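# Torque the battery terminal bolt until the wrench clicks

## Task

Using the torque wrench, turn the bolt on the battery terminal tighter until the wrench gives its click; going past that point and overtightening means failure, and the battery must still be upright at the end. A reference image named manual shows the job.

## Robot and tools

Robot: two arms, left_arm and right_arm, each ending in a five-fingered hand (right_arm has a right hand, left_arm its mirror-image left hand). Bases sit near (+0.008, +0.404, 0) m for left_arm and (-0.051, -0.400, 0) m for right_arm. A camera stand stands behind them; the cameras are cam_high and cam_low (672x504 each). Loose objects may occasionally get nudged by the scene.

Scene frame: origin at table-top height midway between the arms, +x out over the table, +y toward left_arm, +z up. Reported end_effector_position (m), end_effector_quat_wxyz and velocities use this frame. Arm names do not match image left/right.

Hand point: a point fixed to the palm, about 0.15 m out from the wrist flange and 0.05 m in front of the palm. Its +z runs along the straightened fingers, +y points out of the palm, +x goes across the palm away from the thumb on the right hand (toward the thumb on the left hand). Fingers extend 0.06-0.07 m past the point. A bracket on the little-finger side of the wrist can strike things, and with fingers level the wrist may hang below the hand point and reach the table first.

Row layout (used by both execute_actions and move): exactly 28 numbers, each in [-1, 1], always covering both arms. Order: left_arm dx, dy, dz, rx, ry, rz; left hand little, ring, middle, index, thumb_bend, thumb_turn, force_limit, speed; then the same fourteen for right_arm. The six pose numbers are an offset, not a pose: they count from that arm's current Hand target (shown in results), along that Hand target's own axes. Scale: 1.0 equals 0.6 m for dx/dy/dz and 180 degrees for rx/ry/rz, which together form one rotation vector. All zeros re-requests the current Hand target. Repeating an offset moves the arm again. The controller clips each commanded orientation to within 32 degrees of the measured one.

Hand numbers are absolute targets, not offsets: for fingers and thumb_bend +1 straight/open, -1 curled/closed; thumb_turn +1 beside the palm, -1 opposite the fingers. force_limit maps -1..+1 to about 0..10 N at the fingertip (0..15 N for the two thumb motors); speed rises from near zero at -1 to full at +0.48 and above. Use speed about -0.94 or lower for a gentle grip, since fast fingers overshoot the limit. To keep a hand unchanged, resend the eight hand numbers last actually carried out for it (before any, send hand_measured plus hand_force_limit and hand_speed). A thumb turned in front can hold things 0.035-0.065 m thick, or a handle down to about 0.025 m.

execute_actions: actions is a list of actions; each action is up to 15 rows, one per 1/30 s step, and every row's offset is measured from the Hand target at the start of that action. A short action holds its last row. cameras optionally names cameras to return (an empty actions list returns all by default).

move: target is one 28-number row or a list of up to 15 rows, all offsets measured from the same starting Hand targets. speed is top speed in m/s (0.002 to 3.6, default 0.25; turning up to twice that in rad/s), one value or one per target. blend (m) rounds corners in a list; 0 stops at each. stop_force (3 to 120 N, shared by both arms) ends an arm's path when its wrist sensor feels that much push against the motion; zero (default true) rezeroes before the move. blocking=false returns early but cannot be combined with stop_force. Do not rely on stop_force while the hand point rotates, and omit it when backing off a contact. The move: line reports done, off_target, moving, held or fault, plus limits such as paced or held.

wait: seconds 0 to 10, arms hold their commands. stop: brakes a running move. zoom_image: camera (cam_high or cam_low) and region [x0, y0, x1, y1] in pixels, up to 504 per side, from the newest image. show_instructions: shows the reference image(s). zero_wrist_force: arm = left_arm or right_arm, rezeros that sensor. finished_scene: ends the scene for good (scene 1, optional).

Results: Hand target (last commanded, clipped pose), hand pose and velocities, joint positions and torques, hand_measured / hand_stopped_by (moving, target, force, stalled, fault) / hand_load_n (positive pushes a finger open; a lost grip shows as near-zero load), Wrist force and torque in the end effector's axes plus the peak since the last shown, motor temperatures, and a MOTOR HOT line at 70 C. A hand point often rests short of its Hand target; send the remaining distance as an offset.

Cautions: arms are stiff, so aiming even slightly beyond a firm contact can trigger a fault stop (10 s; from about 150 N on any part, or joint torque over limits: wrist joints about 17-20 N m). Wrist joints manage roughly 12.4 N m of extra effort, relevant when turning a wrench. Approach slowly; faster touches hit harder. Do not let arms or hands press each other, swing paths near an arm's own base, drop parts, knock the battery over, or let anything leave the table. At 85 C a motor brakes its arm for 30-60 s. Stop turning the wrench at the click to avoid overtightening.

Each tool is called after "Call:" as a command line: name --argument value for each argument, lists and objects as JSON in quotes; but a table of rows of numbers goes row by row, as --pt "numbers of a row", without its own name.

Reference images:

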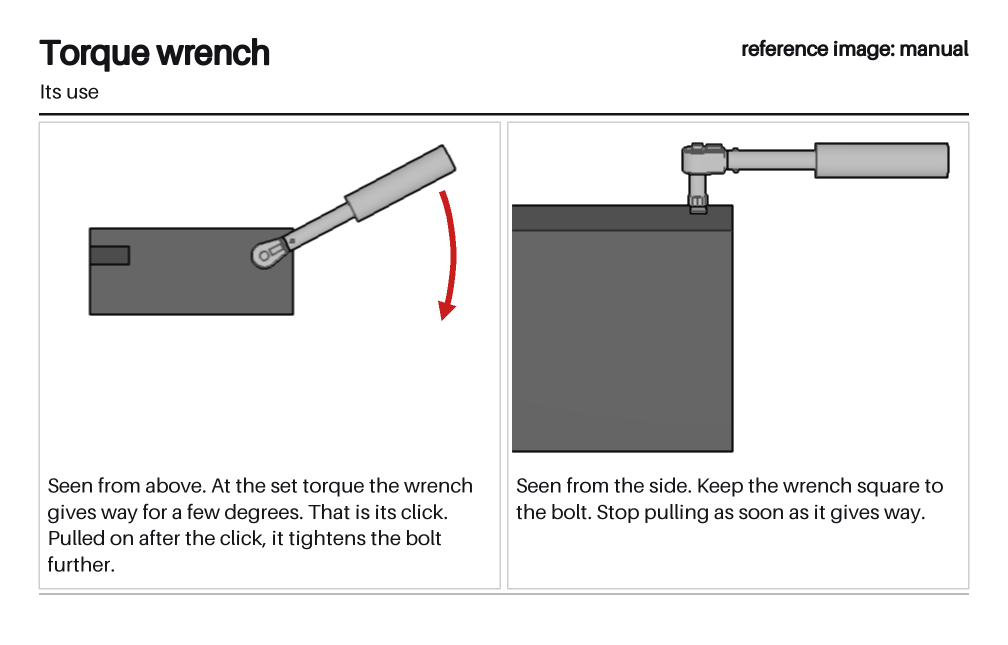

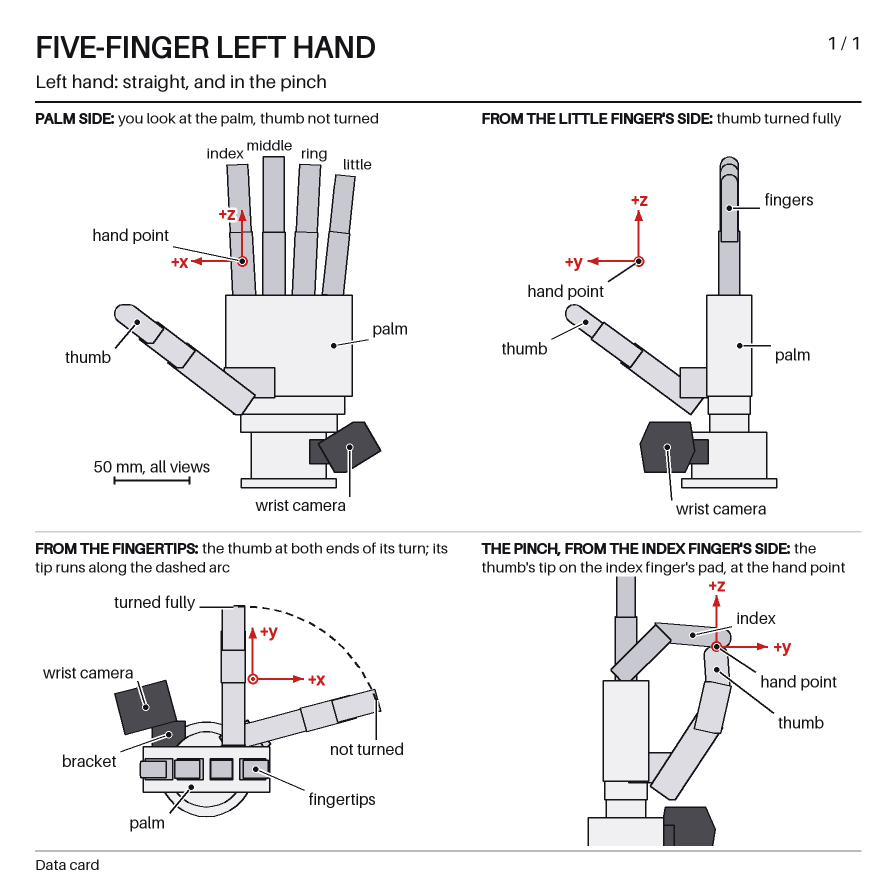

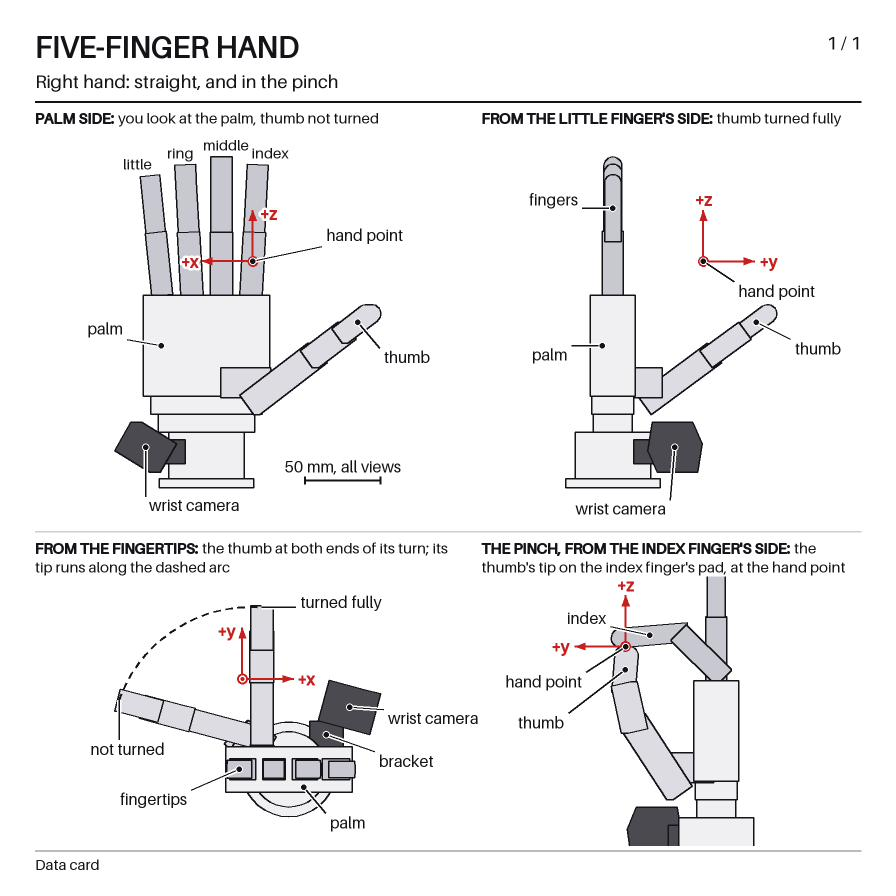

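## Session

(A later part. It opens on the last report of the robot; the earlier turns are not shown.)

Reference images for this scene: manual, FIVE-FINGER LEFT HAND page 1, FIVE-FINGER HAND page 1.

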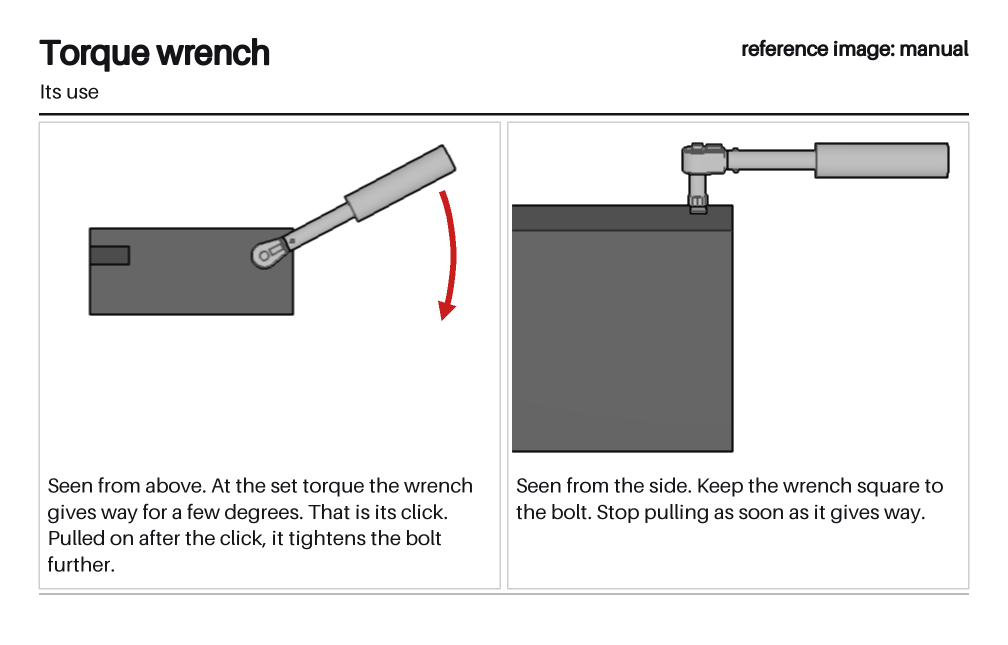

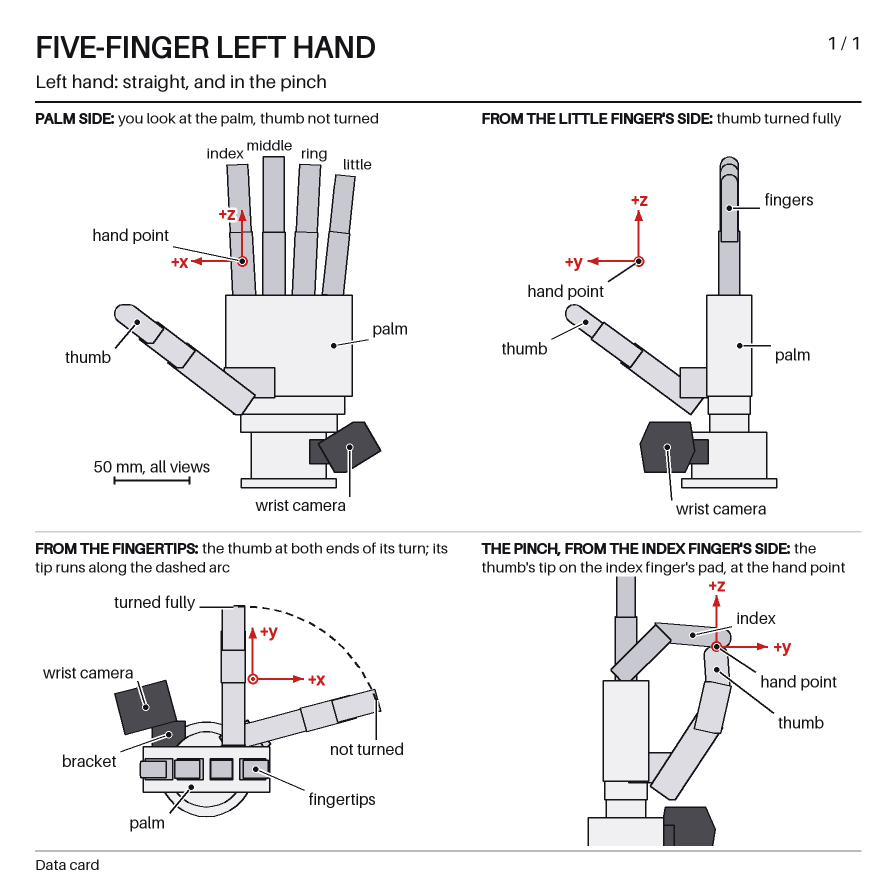

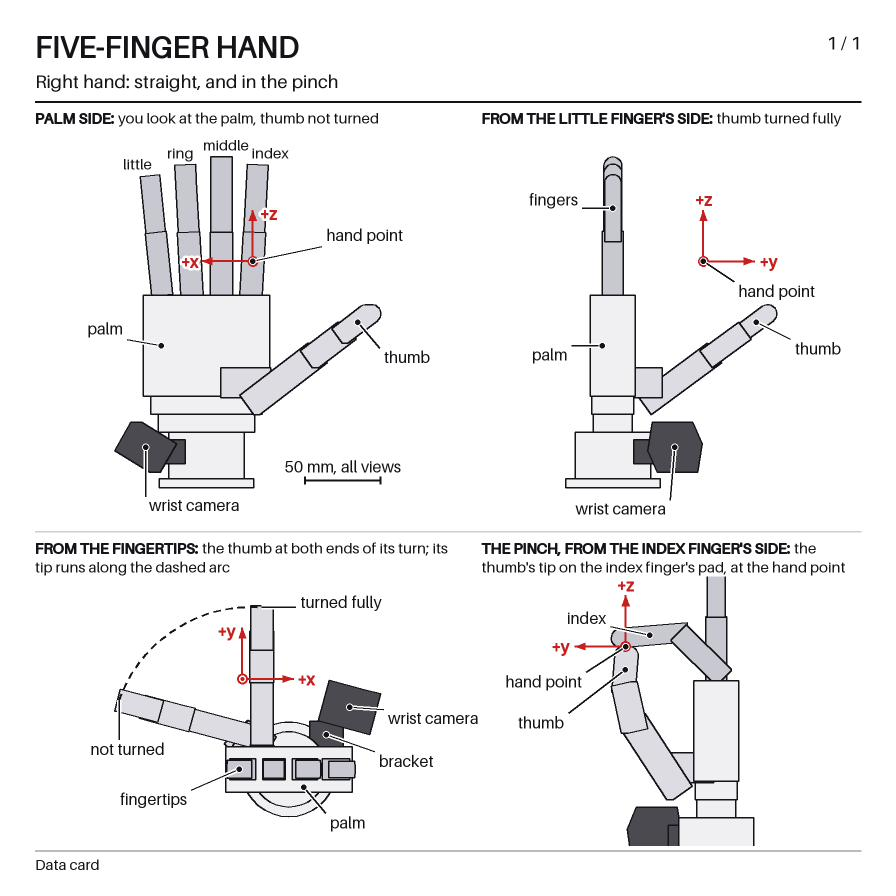

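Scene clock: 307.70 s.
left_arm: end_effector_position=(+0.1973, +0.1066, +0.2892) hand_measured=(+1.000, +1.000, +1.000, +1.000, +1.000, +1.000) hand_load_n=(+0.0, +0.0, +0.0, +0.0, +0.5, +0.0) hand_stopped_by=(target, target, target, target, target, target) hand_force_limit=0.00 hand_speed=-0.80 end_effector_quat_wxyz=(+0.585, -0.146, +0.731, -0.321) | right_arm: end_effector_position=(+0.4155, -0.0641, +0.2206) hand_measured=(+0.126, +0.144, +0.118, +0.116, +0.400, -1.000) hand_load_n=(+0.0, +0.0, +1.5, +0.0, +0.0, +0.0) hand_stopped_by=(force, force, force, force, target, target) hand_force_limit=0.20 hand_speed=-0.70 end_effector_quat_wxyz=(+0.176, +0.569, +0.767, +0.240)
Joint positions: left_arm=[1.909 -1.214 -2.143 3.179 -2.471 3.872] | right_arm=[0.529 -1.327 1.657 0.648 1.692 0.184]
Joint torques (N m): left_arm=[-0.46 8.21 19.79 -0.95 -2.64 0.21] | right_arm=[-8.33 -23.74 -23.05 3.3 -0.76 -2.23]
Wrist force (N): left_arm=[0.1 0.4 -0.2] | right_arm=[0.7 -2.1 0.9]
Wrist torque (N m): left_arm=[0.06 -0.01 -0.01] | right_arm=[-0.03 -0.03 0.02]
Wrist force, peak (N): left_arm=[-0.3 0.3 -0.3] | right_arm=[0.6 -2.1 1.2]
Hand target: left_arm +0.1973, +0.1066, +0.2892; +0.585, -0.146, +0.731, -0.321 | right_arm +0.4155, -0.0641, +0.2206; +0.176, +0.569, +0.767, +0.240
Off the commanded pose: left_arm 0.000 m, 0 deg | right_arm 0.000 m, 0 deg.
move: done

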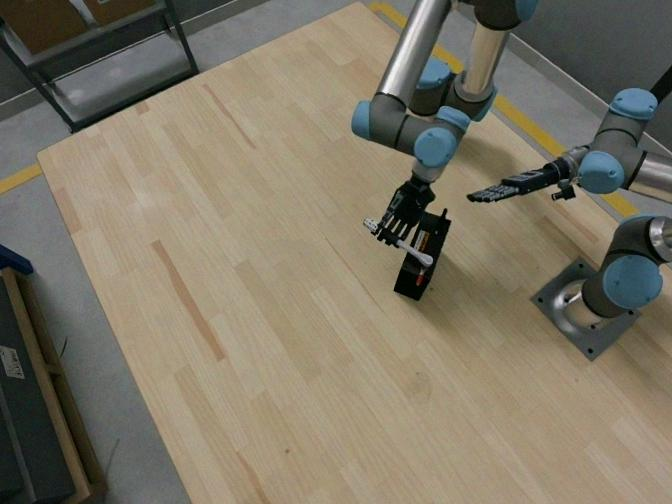

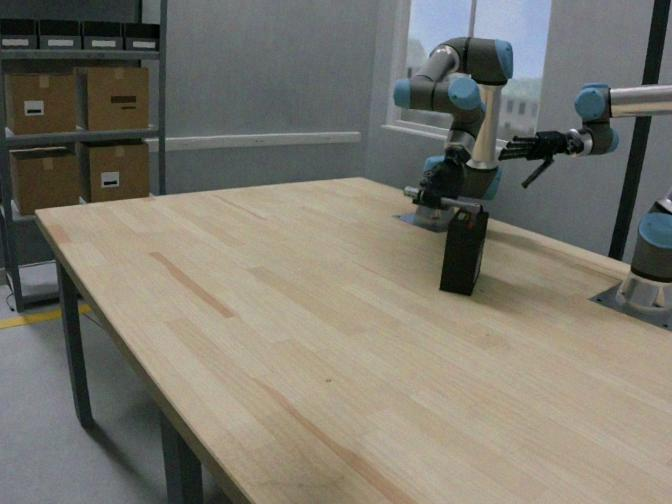

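Call:
move --target '[0,0,0,0,0,0,1,1,1,1,1,1,0,-0.8, 0,0,0,0,0,0,-0.35,-0.4,-0.45,-0.4,0.85,-1,-0.5,-0.7]' --cameras '[]'

Call:
move --target '[0,0,0,0,0,0,1,1,1,1,1,1,0,-0.8, 0,0,0.012,0,0,0,0.04,0.04,0.04,0.04,0.85,-1,-0.5,-0.9]' --speed 0.02 --cameras '["cam_high","cam_low"]'

Call:
zoom_image --camera "cam_high" --region '[350, 215, 450, 290]'

Call:
zoom_image --camera "cam_low" --region '[395, 180, 495, 230]'

Scene clock: 313.27 s.
left_arm: end_effector_position=(+0.1973, +0.1066, +0.2892) hand_measured=(+1.000, +1.000, +1.000, +1.000, +1.000, +1.000) hand_load_n=(+0.0, +0.0, +0.0, +0.0, +0.0, +0.0) hand_stopped_by=(target, target, target, target, target, target) hand_force_limit=0.00 hand_speed=-0.80 end_effector_quat_wxyz=(+0.585, -0.146, +0.731, -0.321) | right_arm: end_effector_position=(+0.4155, -0.0641, +0.2206) hand_measured=(+0.126, +0.144, +0.118, +0.116, +0.850, -1.000) hand_load_n=(+0.0, +0.0, +1.5, +0.0, -0.5, +0.0) hand_stopped_by=(force, force, force, force, target, target) hand_force_limit=-0.50 hand_speed=-0.70 end_effector_quat_wxyz=(+0.176, +0.569, +0.767, +0.240)
Joint positions: left_arm=[1.909 -1.214 -2.143 3.179 -2.471 3.872] | right_arm=[0.529 -1.327 1.657 0.648 1.692 0.184]
Joint torques (N m): left_arm=[-0.7 8.69 19.26 -0.84 -2.6 0.21] | right_arm=[-6.9 -23.67 -23.19 3.11 -0.86 -2.11]
Wrist force (N): left_arm=[-0.2 0.1 -0.2] | right_arm=[0.5 -1.8 1.1]
Wrist torque (N m): left_arm=[0.02 0.02 -0.02] | right_arm=[0.00 -0.05 0.03]
Wrist force, peak (N): left_arm=[-0.2 0.5 -0.3] | right_arm=[0.8 -2.3 1.1]
Hand target: left_arm +0.1973, +0.1066, +0.2892; +0.585, -0.146, +0.731, -0.321 | right_arm +0.4155, -0.0641, +0.2206; +0.176, +0.569, +0.767, +0.240
Off the commanded pose: left_arm 0.000 m, 0 deg | right_arm 0.000 m, 0 deg.
move: done
No camera images: "cameras" was empty.

Scene clock: 314.03 s.
left_arm: end_effector_position=(+0.1973, +0.1066, +0.2892) hand_measured=(+1.000, +1.000, +1.000, +1.000, +1.000, +1.000) hand_load_n=(+0.0, +0.0, +0.0, +0.0, +0.0, +0.0) hand_stopped_by=(target, target, target, target, target, target) hand_force_limit=0.00 hand_speed=-0.80 end_effector_quat_wxyz=(+0.585, -0.146, +0.731, -0.321) | right_arm: end_effector_position=(+0.4194, -0.0629, +0.2147) hand_measured=(+0.040, +0.040, +0.040, +0.040, +0.850, -1.000) hand_load_n=(+0.0, +1.5, +0.0, +0.0, +0.0, +0.0) hand_stopped_by=(target, target, target, target, target, target) hand_force_limit=-0.50 hand_speed=-0.90 end_effector_quat_wxyz=(+0.176, +0.569, +0.767, +0.240)
Joint positions: left_arm=[1.909 -1.214 -2.143 3.179 -2.471 3.872] | right_arm=[0.527 -1.315 1.656 0.635 1.691 0.182]
Joint torques (N m): left_arm=[-1.05 7.91 19.77 -0.9 -2.62 0.21] | right_arm=[-6.33 -24.2 -25.17 -2.2 -0.76 -2.01]
Wrist force (N): left_arm=[0.0 0.3 -0.1] | right_arm=[-0.6 -1.7 0.9]
Wrist torque (N m): left_arm=[0.04 -0.01 -0.01] | right_arm=[-0.02 -0.05 0.01]
Wrist force, peak (N): left_arm=[0.0 0.4 -0.5] | right_arm=[0.5 -2.6 1.1]
Hand target: left_arm +0.1973, +0.1066, +0.2892; +0.585, -0.146, +0.731, -0.321 | right_arm +0.4194, -0.0628, +0.2147; +0.176, +0.569, +0.767, +0.240
Off the commanded pose: left_arm 0.000 m, 0 deg | right_arm 0.000 m, 0 deg.
move: done

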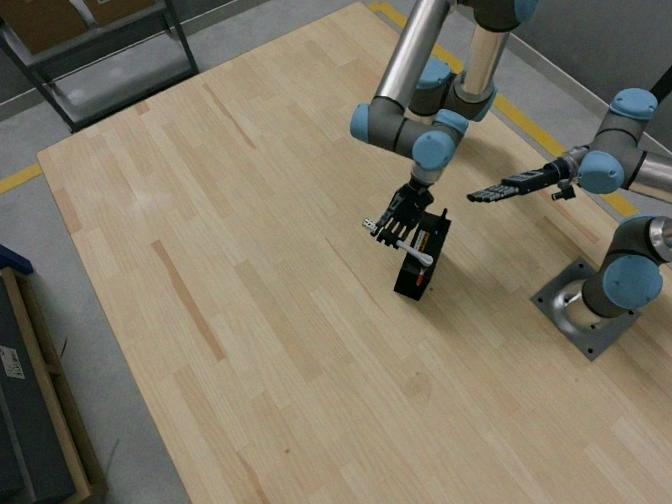

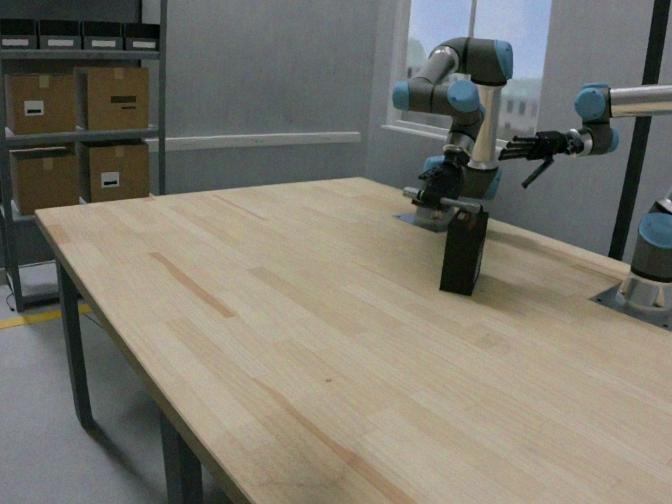

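Scaled by 5.040 from the camera's 672x504 image, which has a finer 960x720 frame.

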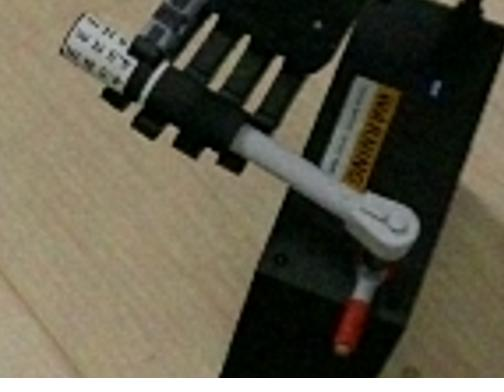

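Scaled by 5.040 from the camera's 672x504 image, which has a finer 960x720 frame.

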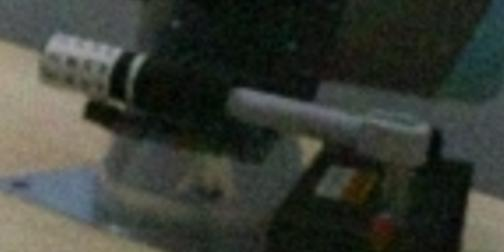

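Call:
move --target '[0,0,0,0,0,0,1,1,1,1,1,1,0,-0.8, 0,0,0.013,0,0,0,-0.07,-0.07,-0.07,-0.07,0.85,-1,-0.5,-0.9]' --speed 0.02 --cameras '["cam_high","cam_low"]'

Call:
zoom_image --camera "cam_high" --region '[350, 215, 450, 290]'

Call:
zoom_image --camera "cam_low" --region '[395, 180, 495, 230]'

Scene clock: 315.13 s.
left_arm: end_effector_position=(+0.1973, +0.1066, +0.2892) hand_measured=(+1.000, +1.000, +1.000, +1.000, +1.000, +1.000) hand_load_n=(+0.0, +0.0, +0.0, +0.0, +0.0, +0.0) hand_stopped_by=(target, target, target, target, target, target) hand_force_limit=0.00 hand_speed=-0.80 end_effector_quat_wxyz=(+0.585, -0.146, +0.731, -0.321) | right_arm: end_effector_position=(+0.4236, -0.0615, +0.2083) hand_measured=(-0.070, -0.070, -0.070, -0.070, +0.850, -1.000) hand_load_n=(+0.0, +1.5, +0.0, +0.5, +0.0, +0.0) hand_stopped_by=(target, target, target, target, target, target) hand_force_limit=-0.50 hand_speed=-0.90 end_effector_quat_wxyz=(+0.176, +0.569, +0.767, +0.240)
Joint positions: left_arm=[1.909 -1.214 -2.143 3.179 -2.471 3.872] | right_arm=[0.525 -1.301 1.655 0.622 1.689 0.18]
Joint torques (N m): left_arm=[-0.7 7.89 19.8 -0.78 -2.76 0.23] | right_arm=[-7.54 -25.02 -24.07 -1.91 -0.88 -2.02]
Wrist force (N): left_arm=[0.0 0.1 0.2] | right_arm=[-0.6 -1.3 0.7]
Wrist torque (N m): left_arm=[0.00 0.00 0.00] | right_arm=[-0.02 -0.02 0.02]
Wrist force, peak (N): left_arm=[0.2 0.5 -0.3] | right_arm=[0.5 -1.9 1.4]
Hand target: left_arm +0.1973, +0.1066, +0.2892; +0.585, -0.146, +0.731, -0.321 | right_arm +0.4236, -0.0615, +0.2083; +0.176, +0.569, +0.767, +0.240
Off the commanded pose: left_arm 0.000 m, 0 deg | right_arm 0.000 m, 0 deg.
move: done

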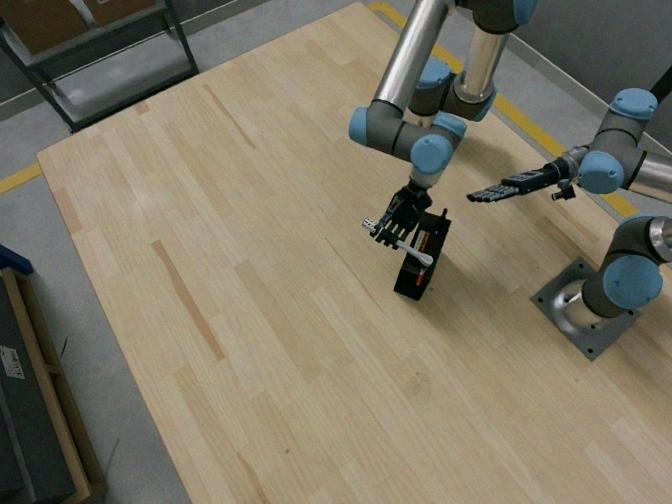

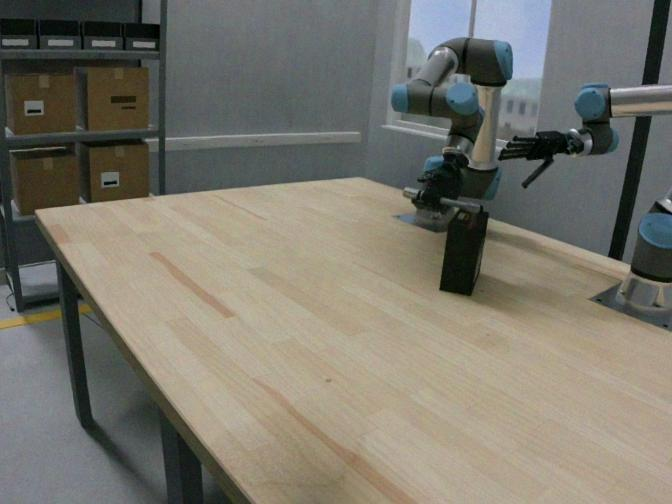

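Scaled by 5.040 from the camera's 672x504 image, which has a finer 960x720 frame.

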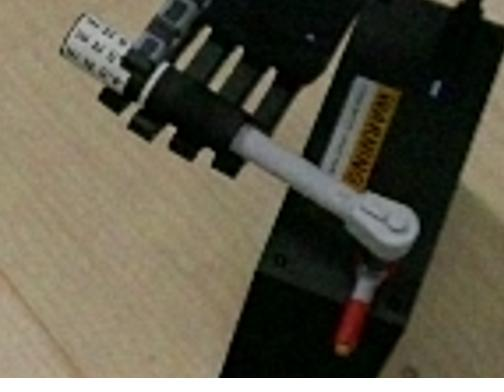

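Scaled by 5.040 from the camera's 672x504 image, which has a finer 960x720 frame.

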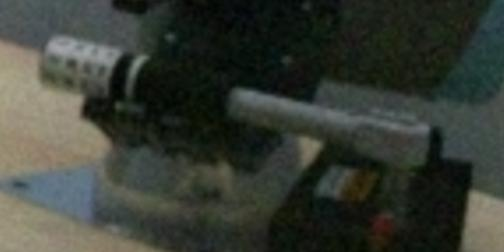

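Call:
move --target '[0,0,0,0,0,0,1,1,1,1,1,1,0,-0.8, 0,0.0083,0.010,0,0,0,-0.16,-0.16,-0.16,-0.16,0.85,-1,-0.5,-0.9]' --speed 0.02 --cameras '["cam_high","cam_low"]'

Call:
zoom_image --camera "cam_high" --region '[350, 215, 450, 290]'

Call:
zoom_image --camera "cam_low" --region '[395, 180, 495, 230]'

Scene clock: 316.20 s.
left_arm: end_effector_position=(+0.1973, +0.1066, +0.2892) hand_measured=(+1.000, +1.000, +1.000, +1.000, +1.000, +1.000) hand_load_n=(+0.0, +0.0, +0.0, +0.0, +0.0, +0.0) hand_stopped_by=(target, target, target, target, target, target) hand_force_limit=0.00 hand_speed=-0.80 end_effector_quat_wxyz=(+0.585, -0.146, +0.731, -0.321) | right_arm: end_effector_position=(+0.4308, -0.0594, +0.2062) hand_measured=(-0.160, -0.160, -0.160, -0.160, +0.850, -1.000) hand_load_n=(+0.5, +0.0, +0.0, +1.0, +0.0, +0.0) hand_stopped_by=(target, target, target, target, target, target) hand_force_limit=-0.50 hand_speed=-0.90 end_effector_quat_wxyz=(+0.176, +0.569, +0.767, +0.240)
Joint positions: left_arm=[1.909 -1.214 -2.143 3.179 -2.471 3.872] | right_arm=[0.521 -1.284 1.639 0.621 1.687 0.177]
Joint torques (N m): left_arm=[0.05 7.77 19.49 -0.84 -2.63 0.18] | right_arm=[-7.12 -23.43 -24.28 -2.04 -1 -2.27]
Wrist force (N): left_arm=[-0.1 0.2 0.1] | right_arm=[-0.1 -1.1 0.8]
Wrist torque (N m): left_arm=[0.02 0.01 -0.01] | right_arm=[-0.02 0.03 0.05]
Wrist force, peak (N): left_arm=[-0.2 0.1 -0.5] | right_arm=[0.3 -2.1 1.2]
Hand target: left_arm +0.1973, +0.1066, +0.2892; +0.585, -0.146, +0.731, -0.321 | right_arm +0.4308, -0.0593, +0.2061; +0.176, +0.569, +0.767, +0.240
Off the commanded pose: left_arm 0.000 m, 0 deg | right_arm 0.000 m, 0 deg.
move: done

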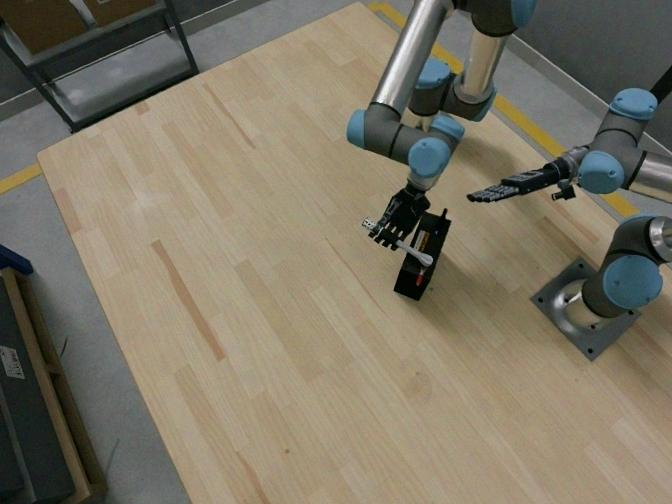

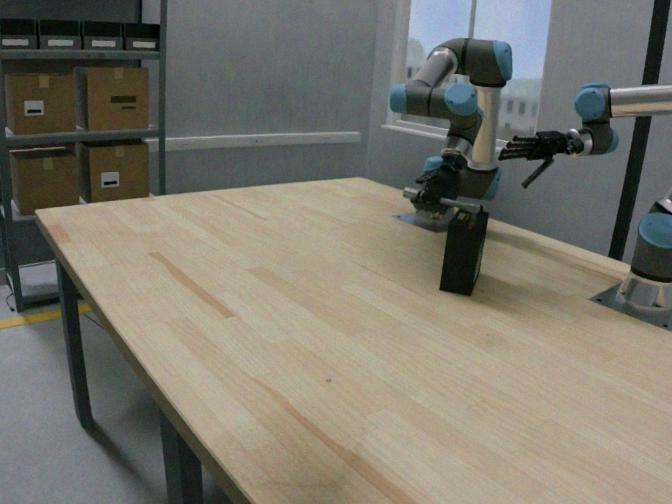

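Scaled by 5.040 from the camera's 672x504 image, which has a finer 960x720 frame.

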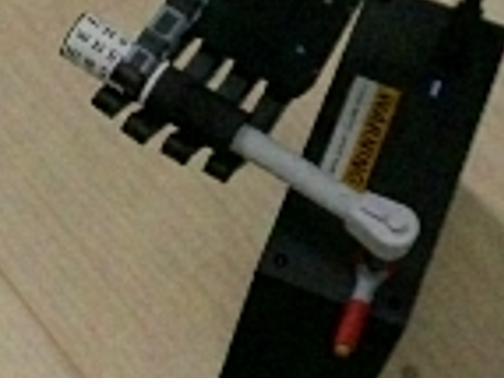

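Scaled by 5.040 from the camera's 672x504 image, which has a finer 960x720 frame.

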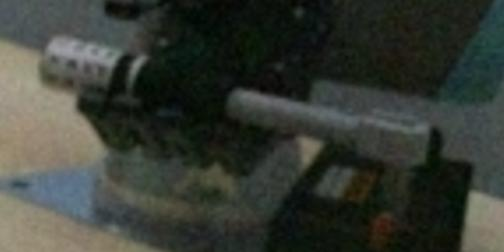

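Call:
move --target '[0,0,0,0,0,0,1,1,1,1,1,1,0,-0.8, 0,0.0208,-0.0017,0,0,0,-0.16,-0.16,-0.16,-0.16,0.85,-1,-0.5,-0.9]' --speed 0.03 --cameras '["cam_high","cam_low"]'

Call:
zoom_image --camera "cam_high" --region '[350, 215, 450, 290]'

Call:
zoom_image --camera "cam_low" --region '[395, 180, 495, 230]'

Scene clock: 318.63 s.
left_arm: end_effector_position=(+0.1973, +0.1066, +0.2892) hand_measured=(+1.000, +1.000, +1.000, +1.000, +1.000, +1.000) hand_load_n=(+0.0, +0.0, +0.0, +0.0, +0.0, +0.0) hand_stopped_by=(target, target, target, target, target, target) hand_force_limit=0.00 hand_speed=-0.80 end_effector_quat_wxyz=(+0.585, -0.146, +0.731, -0.321) | right_arm: end_effector_position=(+0.4401, -0.0565, +0.2141) hand_measured=(-0.160, -0.160, -0.160, -0.160, +0.850, -1.000) hand_load_n=(+0.0, +0.5, +0.0, +1.0, +0.0, -0.5) hand_stopped_by=(target, target, target, target, target, target) hand_force_limit=-0.50 hand_speed=-0.90 end_effector_quat_wxyz=(+0.176, +0.569, +0.767, +0.240)
Joint positions: left_arm=[1.909 -1.214 -2.143 3.179 -2.471 3.872] | right_arm=[0.516 -1.271 1.6 0.646 1.684 0.173]
Joint torques (N m): left_arm=[-0.44 8.29 19.92 -0.84 -2.64 0.07] | right_arm=[-8.36 -26.36 -23.5 3.48 -0.9 -2.02]
Wrist force (N): left_arm=[0.1 0.0 0.0] | right_arm=[0.1 -1.2 0.6]
Wrist torque (N m): left_arm=[0.00 -0.02 0.01] | right_arm=[-0.04 -0.02 0.07]
Wrist force, peak (N): left_arm=[0.4 0.4 -0.1] | right_arm=[0.0 -1.5 0.8]
Hand target: left_arm +0.1973, +0.1066, +0.2892; +0.585, -0.146, +0.731, -0.321 | right_arm +0.4401, -0.0565, +0.2141; +0.176, +0.569, +0.767, +0.240
Off the commanded pose: left_arm 0.000 m, 0 deg | right_arm 0.000 m, 0 deg.
move: done

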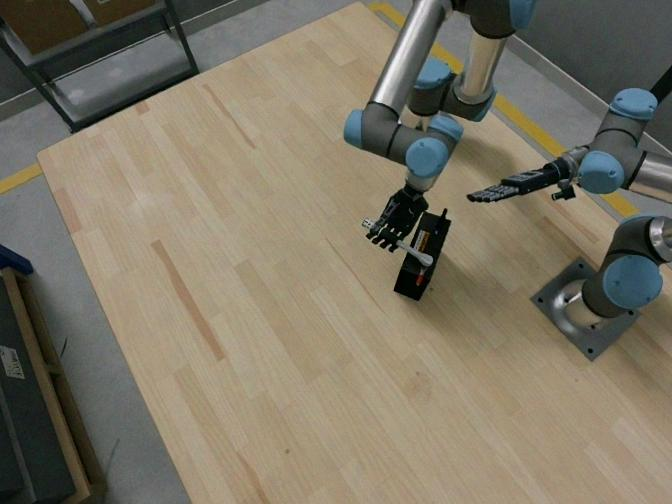

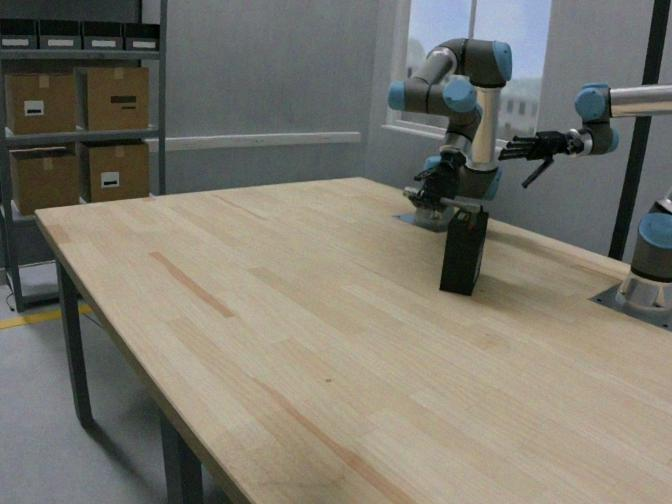

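Scaled by 5.040 from the camera's 672x504 image, which has a finer 960x720 frame.

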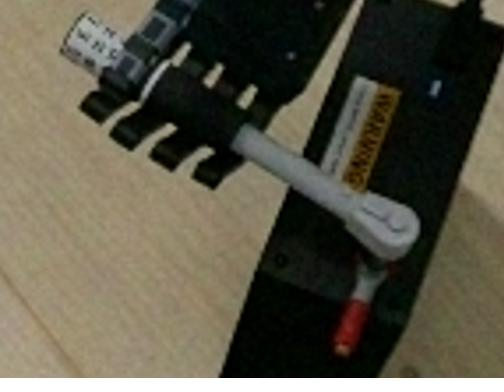

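Scaled by 5.040 from the camera's 672x504 image, which has a finer 960x720 frame.

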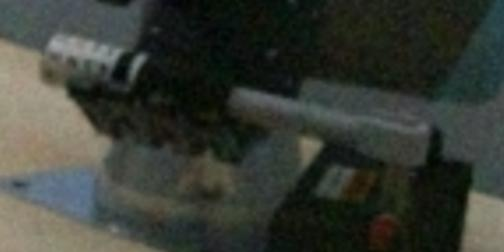

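Call:
move --target '[0,0,0,0,0,0,1,1,1,1,1,1,0,-0.8, 0,0.0208,-0.0017,0,0,0,-0.16,-0.16,-0.16,-0.16,0.85,-1,-0.5,-0.9]' --speed 0.03 --cameras '["cam_high","cam_low"]'

Call:
zoom_image --camera "cam_high" --region '[350, 215, 450, 290]'

Call:
zoom_image --camera "cam_low" --region '[395, 180, 495, 230]'

Scene clock: 319.83 s.
left_arm: end_effector_position=(+0.1973, +0.1066, +0.2892) hand_measured=(+1.000, +1.000, +1.000, +1.000, +1.000, +1.000) hand_load_n=(+0.0, +0.0, +0.0, +0.0, +0.0, +0.0) hand_stopped_by=(target, target, target, target, target, target) hand_force_limit=0.00 hand_speed=-0.80 end_effector_quat_wxyz=(+0.585, -0.146, +0.731, -0.321) | right_arm: end_effector_position=(+0.4493, -0.0538, +0.2220) hand_measured=(-0.160, -0.160, -0.160, -0.160, +0.850, -1.000) hand_load_n=(+1.0, +1.0, +0.0, +0.5, +0.0, +0.0) hand_stopped_by=(target, target, target, target, target, target) hand_force_limit=-0.50 hand_speed=-0.90 end_effector_quat_wxyz=(+0.176, +0.569, +0.767, +0.240)
Joint positions: left_arm=[1.909 -1.214 -2.143 3.179 -2.471 3.872] | right_arm=[0.511 -1.257 1.56 0.672 1.682 0.169]
Joint torques (N m): left_arm=[0.32 7.95 19.86 -0.64 -2.6 0.14] | right_arm=[-8.03 -27.76 -25.55 3.3 -0.79 -1.86]
Wrist force (N): left_arm=[0.2 0.5 -0.1] | right_arm=[0.8 -3.7 1.9]
Wrist torque (N m): left_arm=[0.07 -0.04 0.00] | right_arm=[-0.15 -0.13 -0.12]
Wrist force, peak (N): left_arm=[0.0 0.6 -0.1] | right_arm=[0.6 -3.7 2.2]
Hand target: left_arm +0.1973, +0.1066, +0.2892; +0.585, -0.146, +0.731, -0.321 | right_arm +0.4494, -0.0537, +0.2220; +0.176, +0.569, +0.767, +0.240
Off the commanded pose: left_arm 0.000 m, 0 deg | right_arm 0.000 m, 0 deg.
move: done

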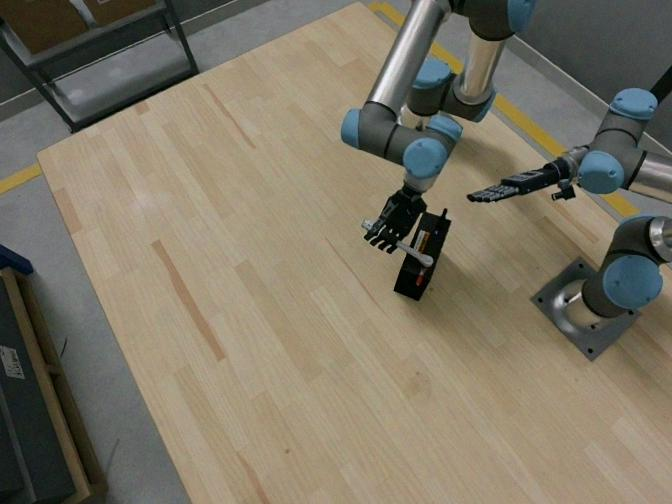

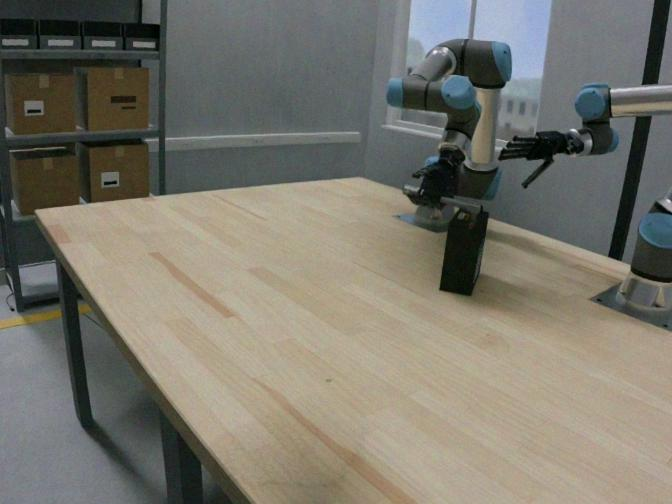

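Scaled by 5.040 from the camera's 672x504 image, which has a finer 960x720 frame.

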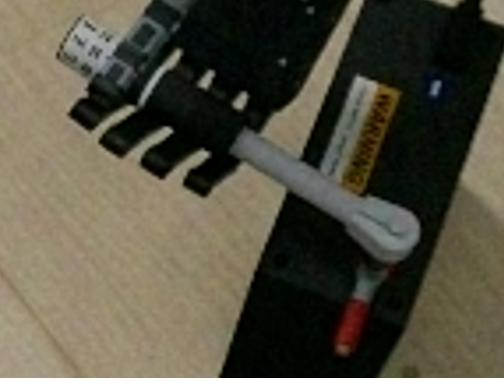

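Scaled by 5.040 from the camera's 672x504 image, which has a finer 960x720 frame.

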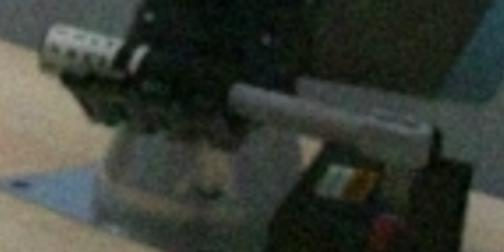

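Call:
move --target '[0,0,0,0,0,0,1,1,1,1,1,1,0,-0.8, 0,0.002,0.013,0,0,0,-0.3,-0.3,-0.3,-0.3,0.85,-1,-0.5,-0.9]' --speed 0.02 --cameras '["cam_high","cam_low"]'

Call:
zoom_image --camera "cam_high" --region '[350, 215, 450, 290]'

Call:
zoom_image --camera "cam_low" --region '[395, 180, 495, 230]'

Scene clock: 321.23 s.
left_arm: end_effector_position=(+0.1973, +0.1066, +0.2892) hand_measured=(+1.000, +1.000, +1.000, +1.000, +1.000, +1.000) hand_load_n=(+0.0, +0.0, +0.0, +0.0, +0.0, -0.5) hand_stopped_by=(target, target, target, target, target, target) hand_force_limit=0.00 hand_speed=-0.80 end_effector_quat_wxyz=(+0.585, -0.146, +0.731, -0.321) | right_arm: end_effector_position=(+0.4545, -0.0522, +0.2163) hand_measured=(-0.300, -0.300, -0.300, -0.300, +0.850, -1.000) hand_load_n=(+0.0, +0.0, +0.0, +0.5, +0.0, +0.0) hand_stopped_by=(target, target, target, moving, target, target) hand_force_limit=-0.50 hand_speed=-0.90 end_effector_quat_wxyz=(+0.176, +0.569, +0.767, +0.240)
Joint positions: left_arm=[1.909 -1.214 -2.143 3.179 -2.471 3.872] | right_arm=[0.508 -1.242 1.554 0.662 1.68 0.167]
Joint torques (N m): left_arm=[0.25 8.18 19.84 -0.76 -2.68 0.12] | right_arm=[-6.81 -28.18 -23.61 -2.13 -0.86 -2.14]
Wrist force (N): left_arm=[-0.1 -0.1 -0.3] | right_arm=[-0.3 -1.5 1.0]
Wrist torque (N m): left_arm=[0.00 -0.01 0.00] | right_arm=[-0.07 -0.01 0.00]
Wrist force, peak (N): left_arm=[0.3 0.4 -0.2] | right_arm=[0.7 -4.1 2.7]
Hand target: left_arm +0.1973, +0.1066, +0.2892; +0.585, -0.146, +0.731, -0.321 | right_arm +0.4546, -0.0521, +0.2163; +0.176, +0.569, +0.767, +0.240
Off the commanded pose: left_arm 0.000 m, 0 deg | right_arm 0.000 m, 0 deg.
move: done

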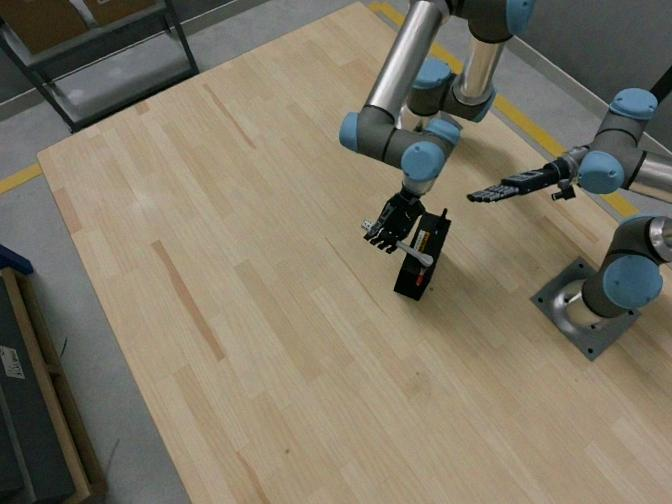

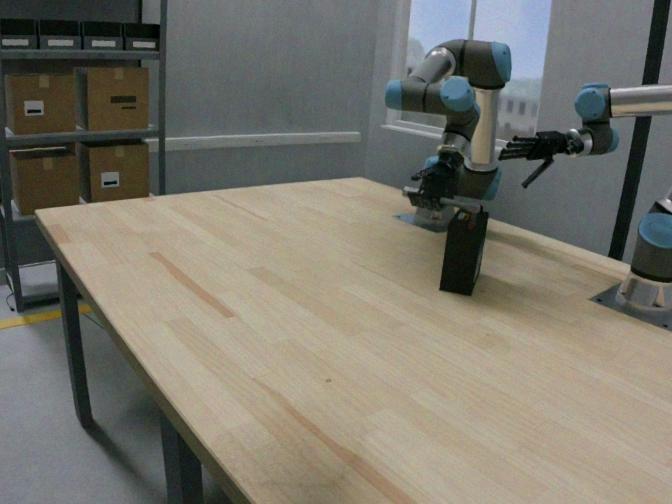

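Scaled by 5.040 from the camera's 672x504 image, which has a finer 960x720 frame.

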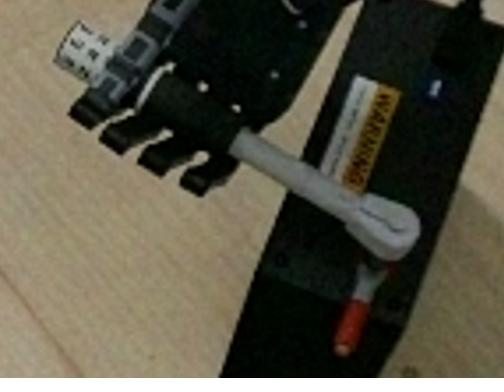

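Scaled by 5.040 from the camera's 672x504 image, which has a finer 960x720 frame.

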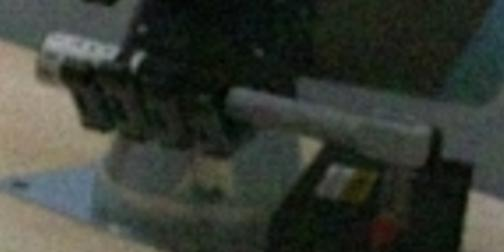

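Call:
move --target '[0,0,0,0,0,0,1,1,1,1,1,1,0,-0.8, 0,0.002,0.006,0.0001,0.012,-0.0174,-0.44,-0.44,-0.44,-0.44,0.85,-1,-0.5,-0.9]' --speed 0.02 --cameras '[]'

Scene clock: 324.17 s.
left_arm: end_effector_position=(+0.1973, +0.1066, +0.2892) hand_measured=(+1.000, +1.000, +1.000, +1.000, +1.000, +1.000) hand_load_n=(+0.0, +0.0, +0.0, +0.0, +0.0, +0.0) hand_stopped_by=(target, target, target, target, target, target) hand_force_limit=0.00 hand_speed=-0.80 end_effector_quat_wxyz=(+0.585, -0.146, +0.731, -0.321) | right_arm: end_effector_position=(+0.4575, -0.0512, +0.2140) hand_measured=(-0.440, -0.440, -0.440, -0.440, +0.850, -1.000) hand_load_n=(+0.5, +0.0, +0.0, +0.0, +0.0, +0.0) hand_stopped_by=(target, target, target, target, target, target) hand_force_limit=-0.50 hand_speed=-0.90 end_effector_quat_wxyz=(+0.168, +0.543, +0.785, +0.246)
Joint positions: left_arm=[1.909 -1.214 -2.143 3.179 -2.471 3.872] | right_arm=[0.478 -1.252 1.573 0.647 1.626 0.087]
Joint torques (N m): left_arm=[-0.42 8.49 19.32 -0.76 -2.56 0.18] | right_arm=[-9.02 -42.49 -11.16 -1.88 -0.79 -1.9]
Wrist force (N): left_arm=[0.4 0.1 -0.1] | right_arm=[1.5 -1.2 1.7]
Wrist torque (N m): left_arm=[0.01 -0.06 0.02] | right_arm=[-0.09 -0.12 0.08]
Wrist force, peak (N): left_arm=[0.1 0.5 0.3] | right_arm=[1.5 -1.6 1.7]
Hand target: left_arm +0.1973, +0.1066, +0.2892; +0.585, -0.146, +0.731, -0.321 | right_arm +0.4575, -0.0512, +0.2140; +0.168, +0.543, +0.785, +0.246
Off the commanded pose: left_arm 0.000 m, 0 deg | right_arm 0.000 m, 0 deg.
move: done
No camera images: "cameras" was empty.

Call:
move --target '[0,0,0,0,0,0,1,1,1,1,1,1,0,-0.8, 0,0,0.006,0,0,0,-0.56,-0.56,-0.56,-0.56,0.85,-1,-0.5,-0.9]' --speed 0.02 --cameras '["cam_high","cam_low"]'

Call:
zoom_image --camera "cam_high" --region '[350, 215, 450, 290]'

Call:
zoom_image --camera "cam_low" --region '[395, 180, 495, 230]'

Scene clock: 325.27 s.
left_arm: end_effector_position=(+0.1973, +0.1066, +0.2892) hand_measured=(+1.000, +1.000, +1.000, +1.000, +1.000, +1.000) hand_load_n=(+0.0, +0.0, +0.0, +0.0, +0.0, +0.0) hand_stopped_by=(target, target, target, target, target, target) hand_force_limit=0.00 hand_speed=-0.80 end_effector_quat_wxyz=(+0.585, -0.146, +0.731, -0.321) | right_arm: end_effector_position=(+0.4593, -0.0505, +0.2111) hand_measured=(-0.560, -0.560, -0.560, -0.560, +0.850, -1.000) hand_load_n=(+0.0, +0.5, +0.0, +0.0, +0.0, +0.0) hand_stopped_by=(target, target, target, target, target, target) hand_force_limit=-0.50 hand_speed=-0.90 end_effector_quat_wxyz=(+0.168, +0.543, +0.785, +0.246)
Joint positions: left_arm=[1.909 -1.214 -2.143 3.179 -2.471 3.872] | right_arm=[0.478 -1.245 1.572 0.642 1.626 0.086]
Joint torques (N m): left_arm=[-0.81 8.16 19.11 -0.8 -2.51 0.19] | right_arm=[-6.45 -26.49 -24.33 -1.86 -0.73 -2]
Wrist force (N): left_arm=[0.1 0.1 -0.6] | right_arm=[-0.7 -1.6 0.6]
Wrist torque (N m): left_arm=[0.04 -0.03 -0.01] | right_arm=[-0.06 -0.02 -0.03]
Wrist force, peak (N): left_arm=[0.1 0.1 -0.6] | right_arm=[1.6 -1.1 2.0]
Hand target: left_arm +0.1973, +0.1066, +0.2892; +0.585, -0.146, +0.731, -0.321 | right_arm +0.4594, -0.0505, +0.2110; +0.168, +0.543, +0.785, +0.246
Off the commanded pose: left_arm 0.000 m, 0 deg | right_arm 0.000 m, 0 deg.
move: done

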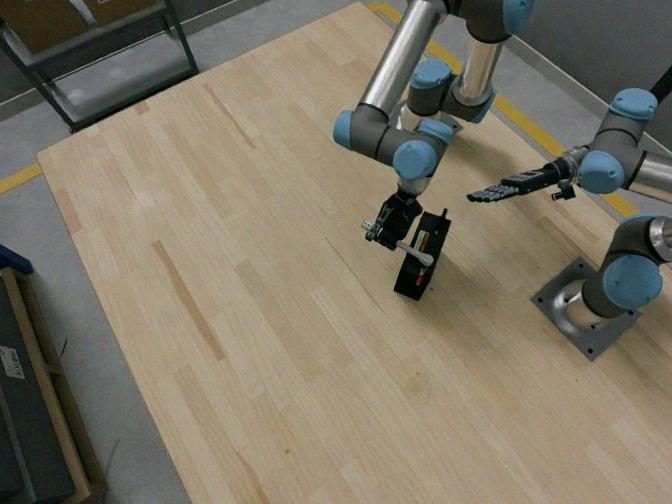

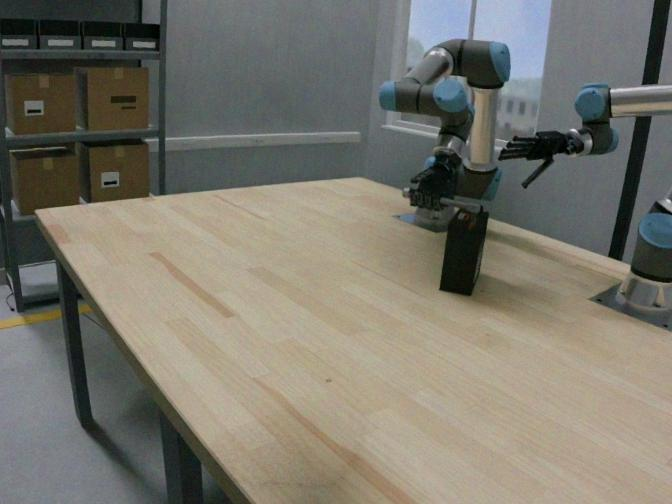

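Scaled by 5.040 from the camera's 672x504 image, which has a finer 960x720 frame.

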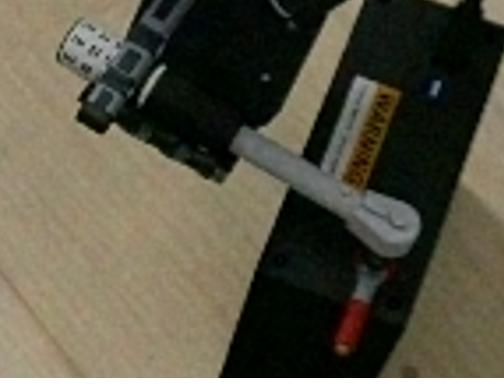

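Scaled by 5.040 from the camera's 672x504 image, which has a finer 960x720 frame.

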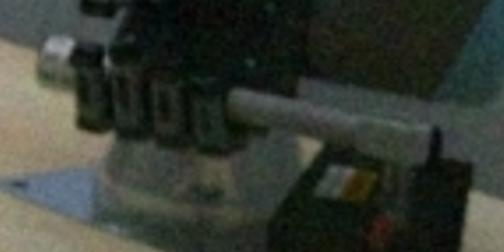

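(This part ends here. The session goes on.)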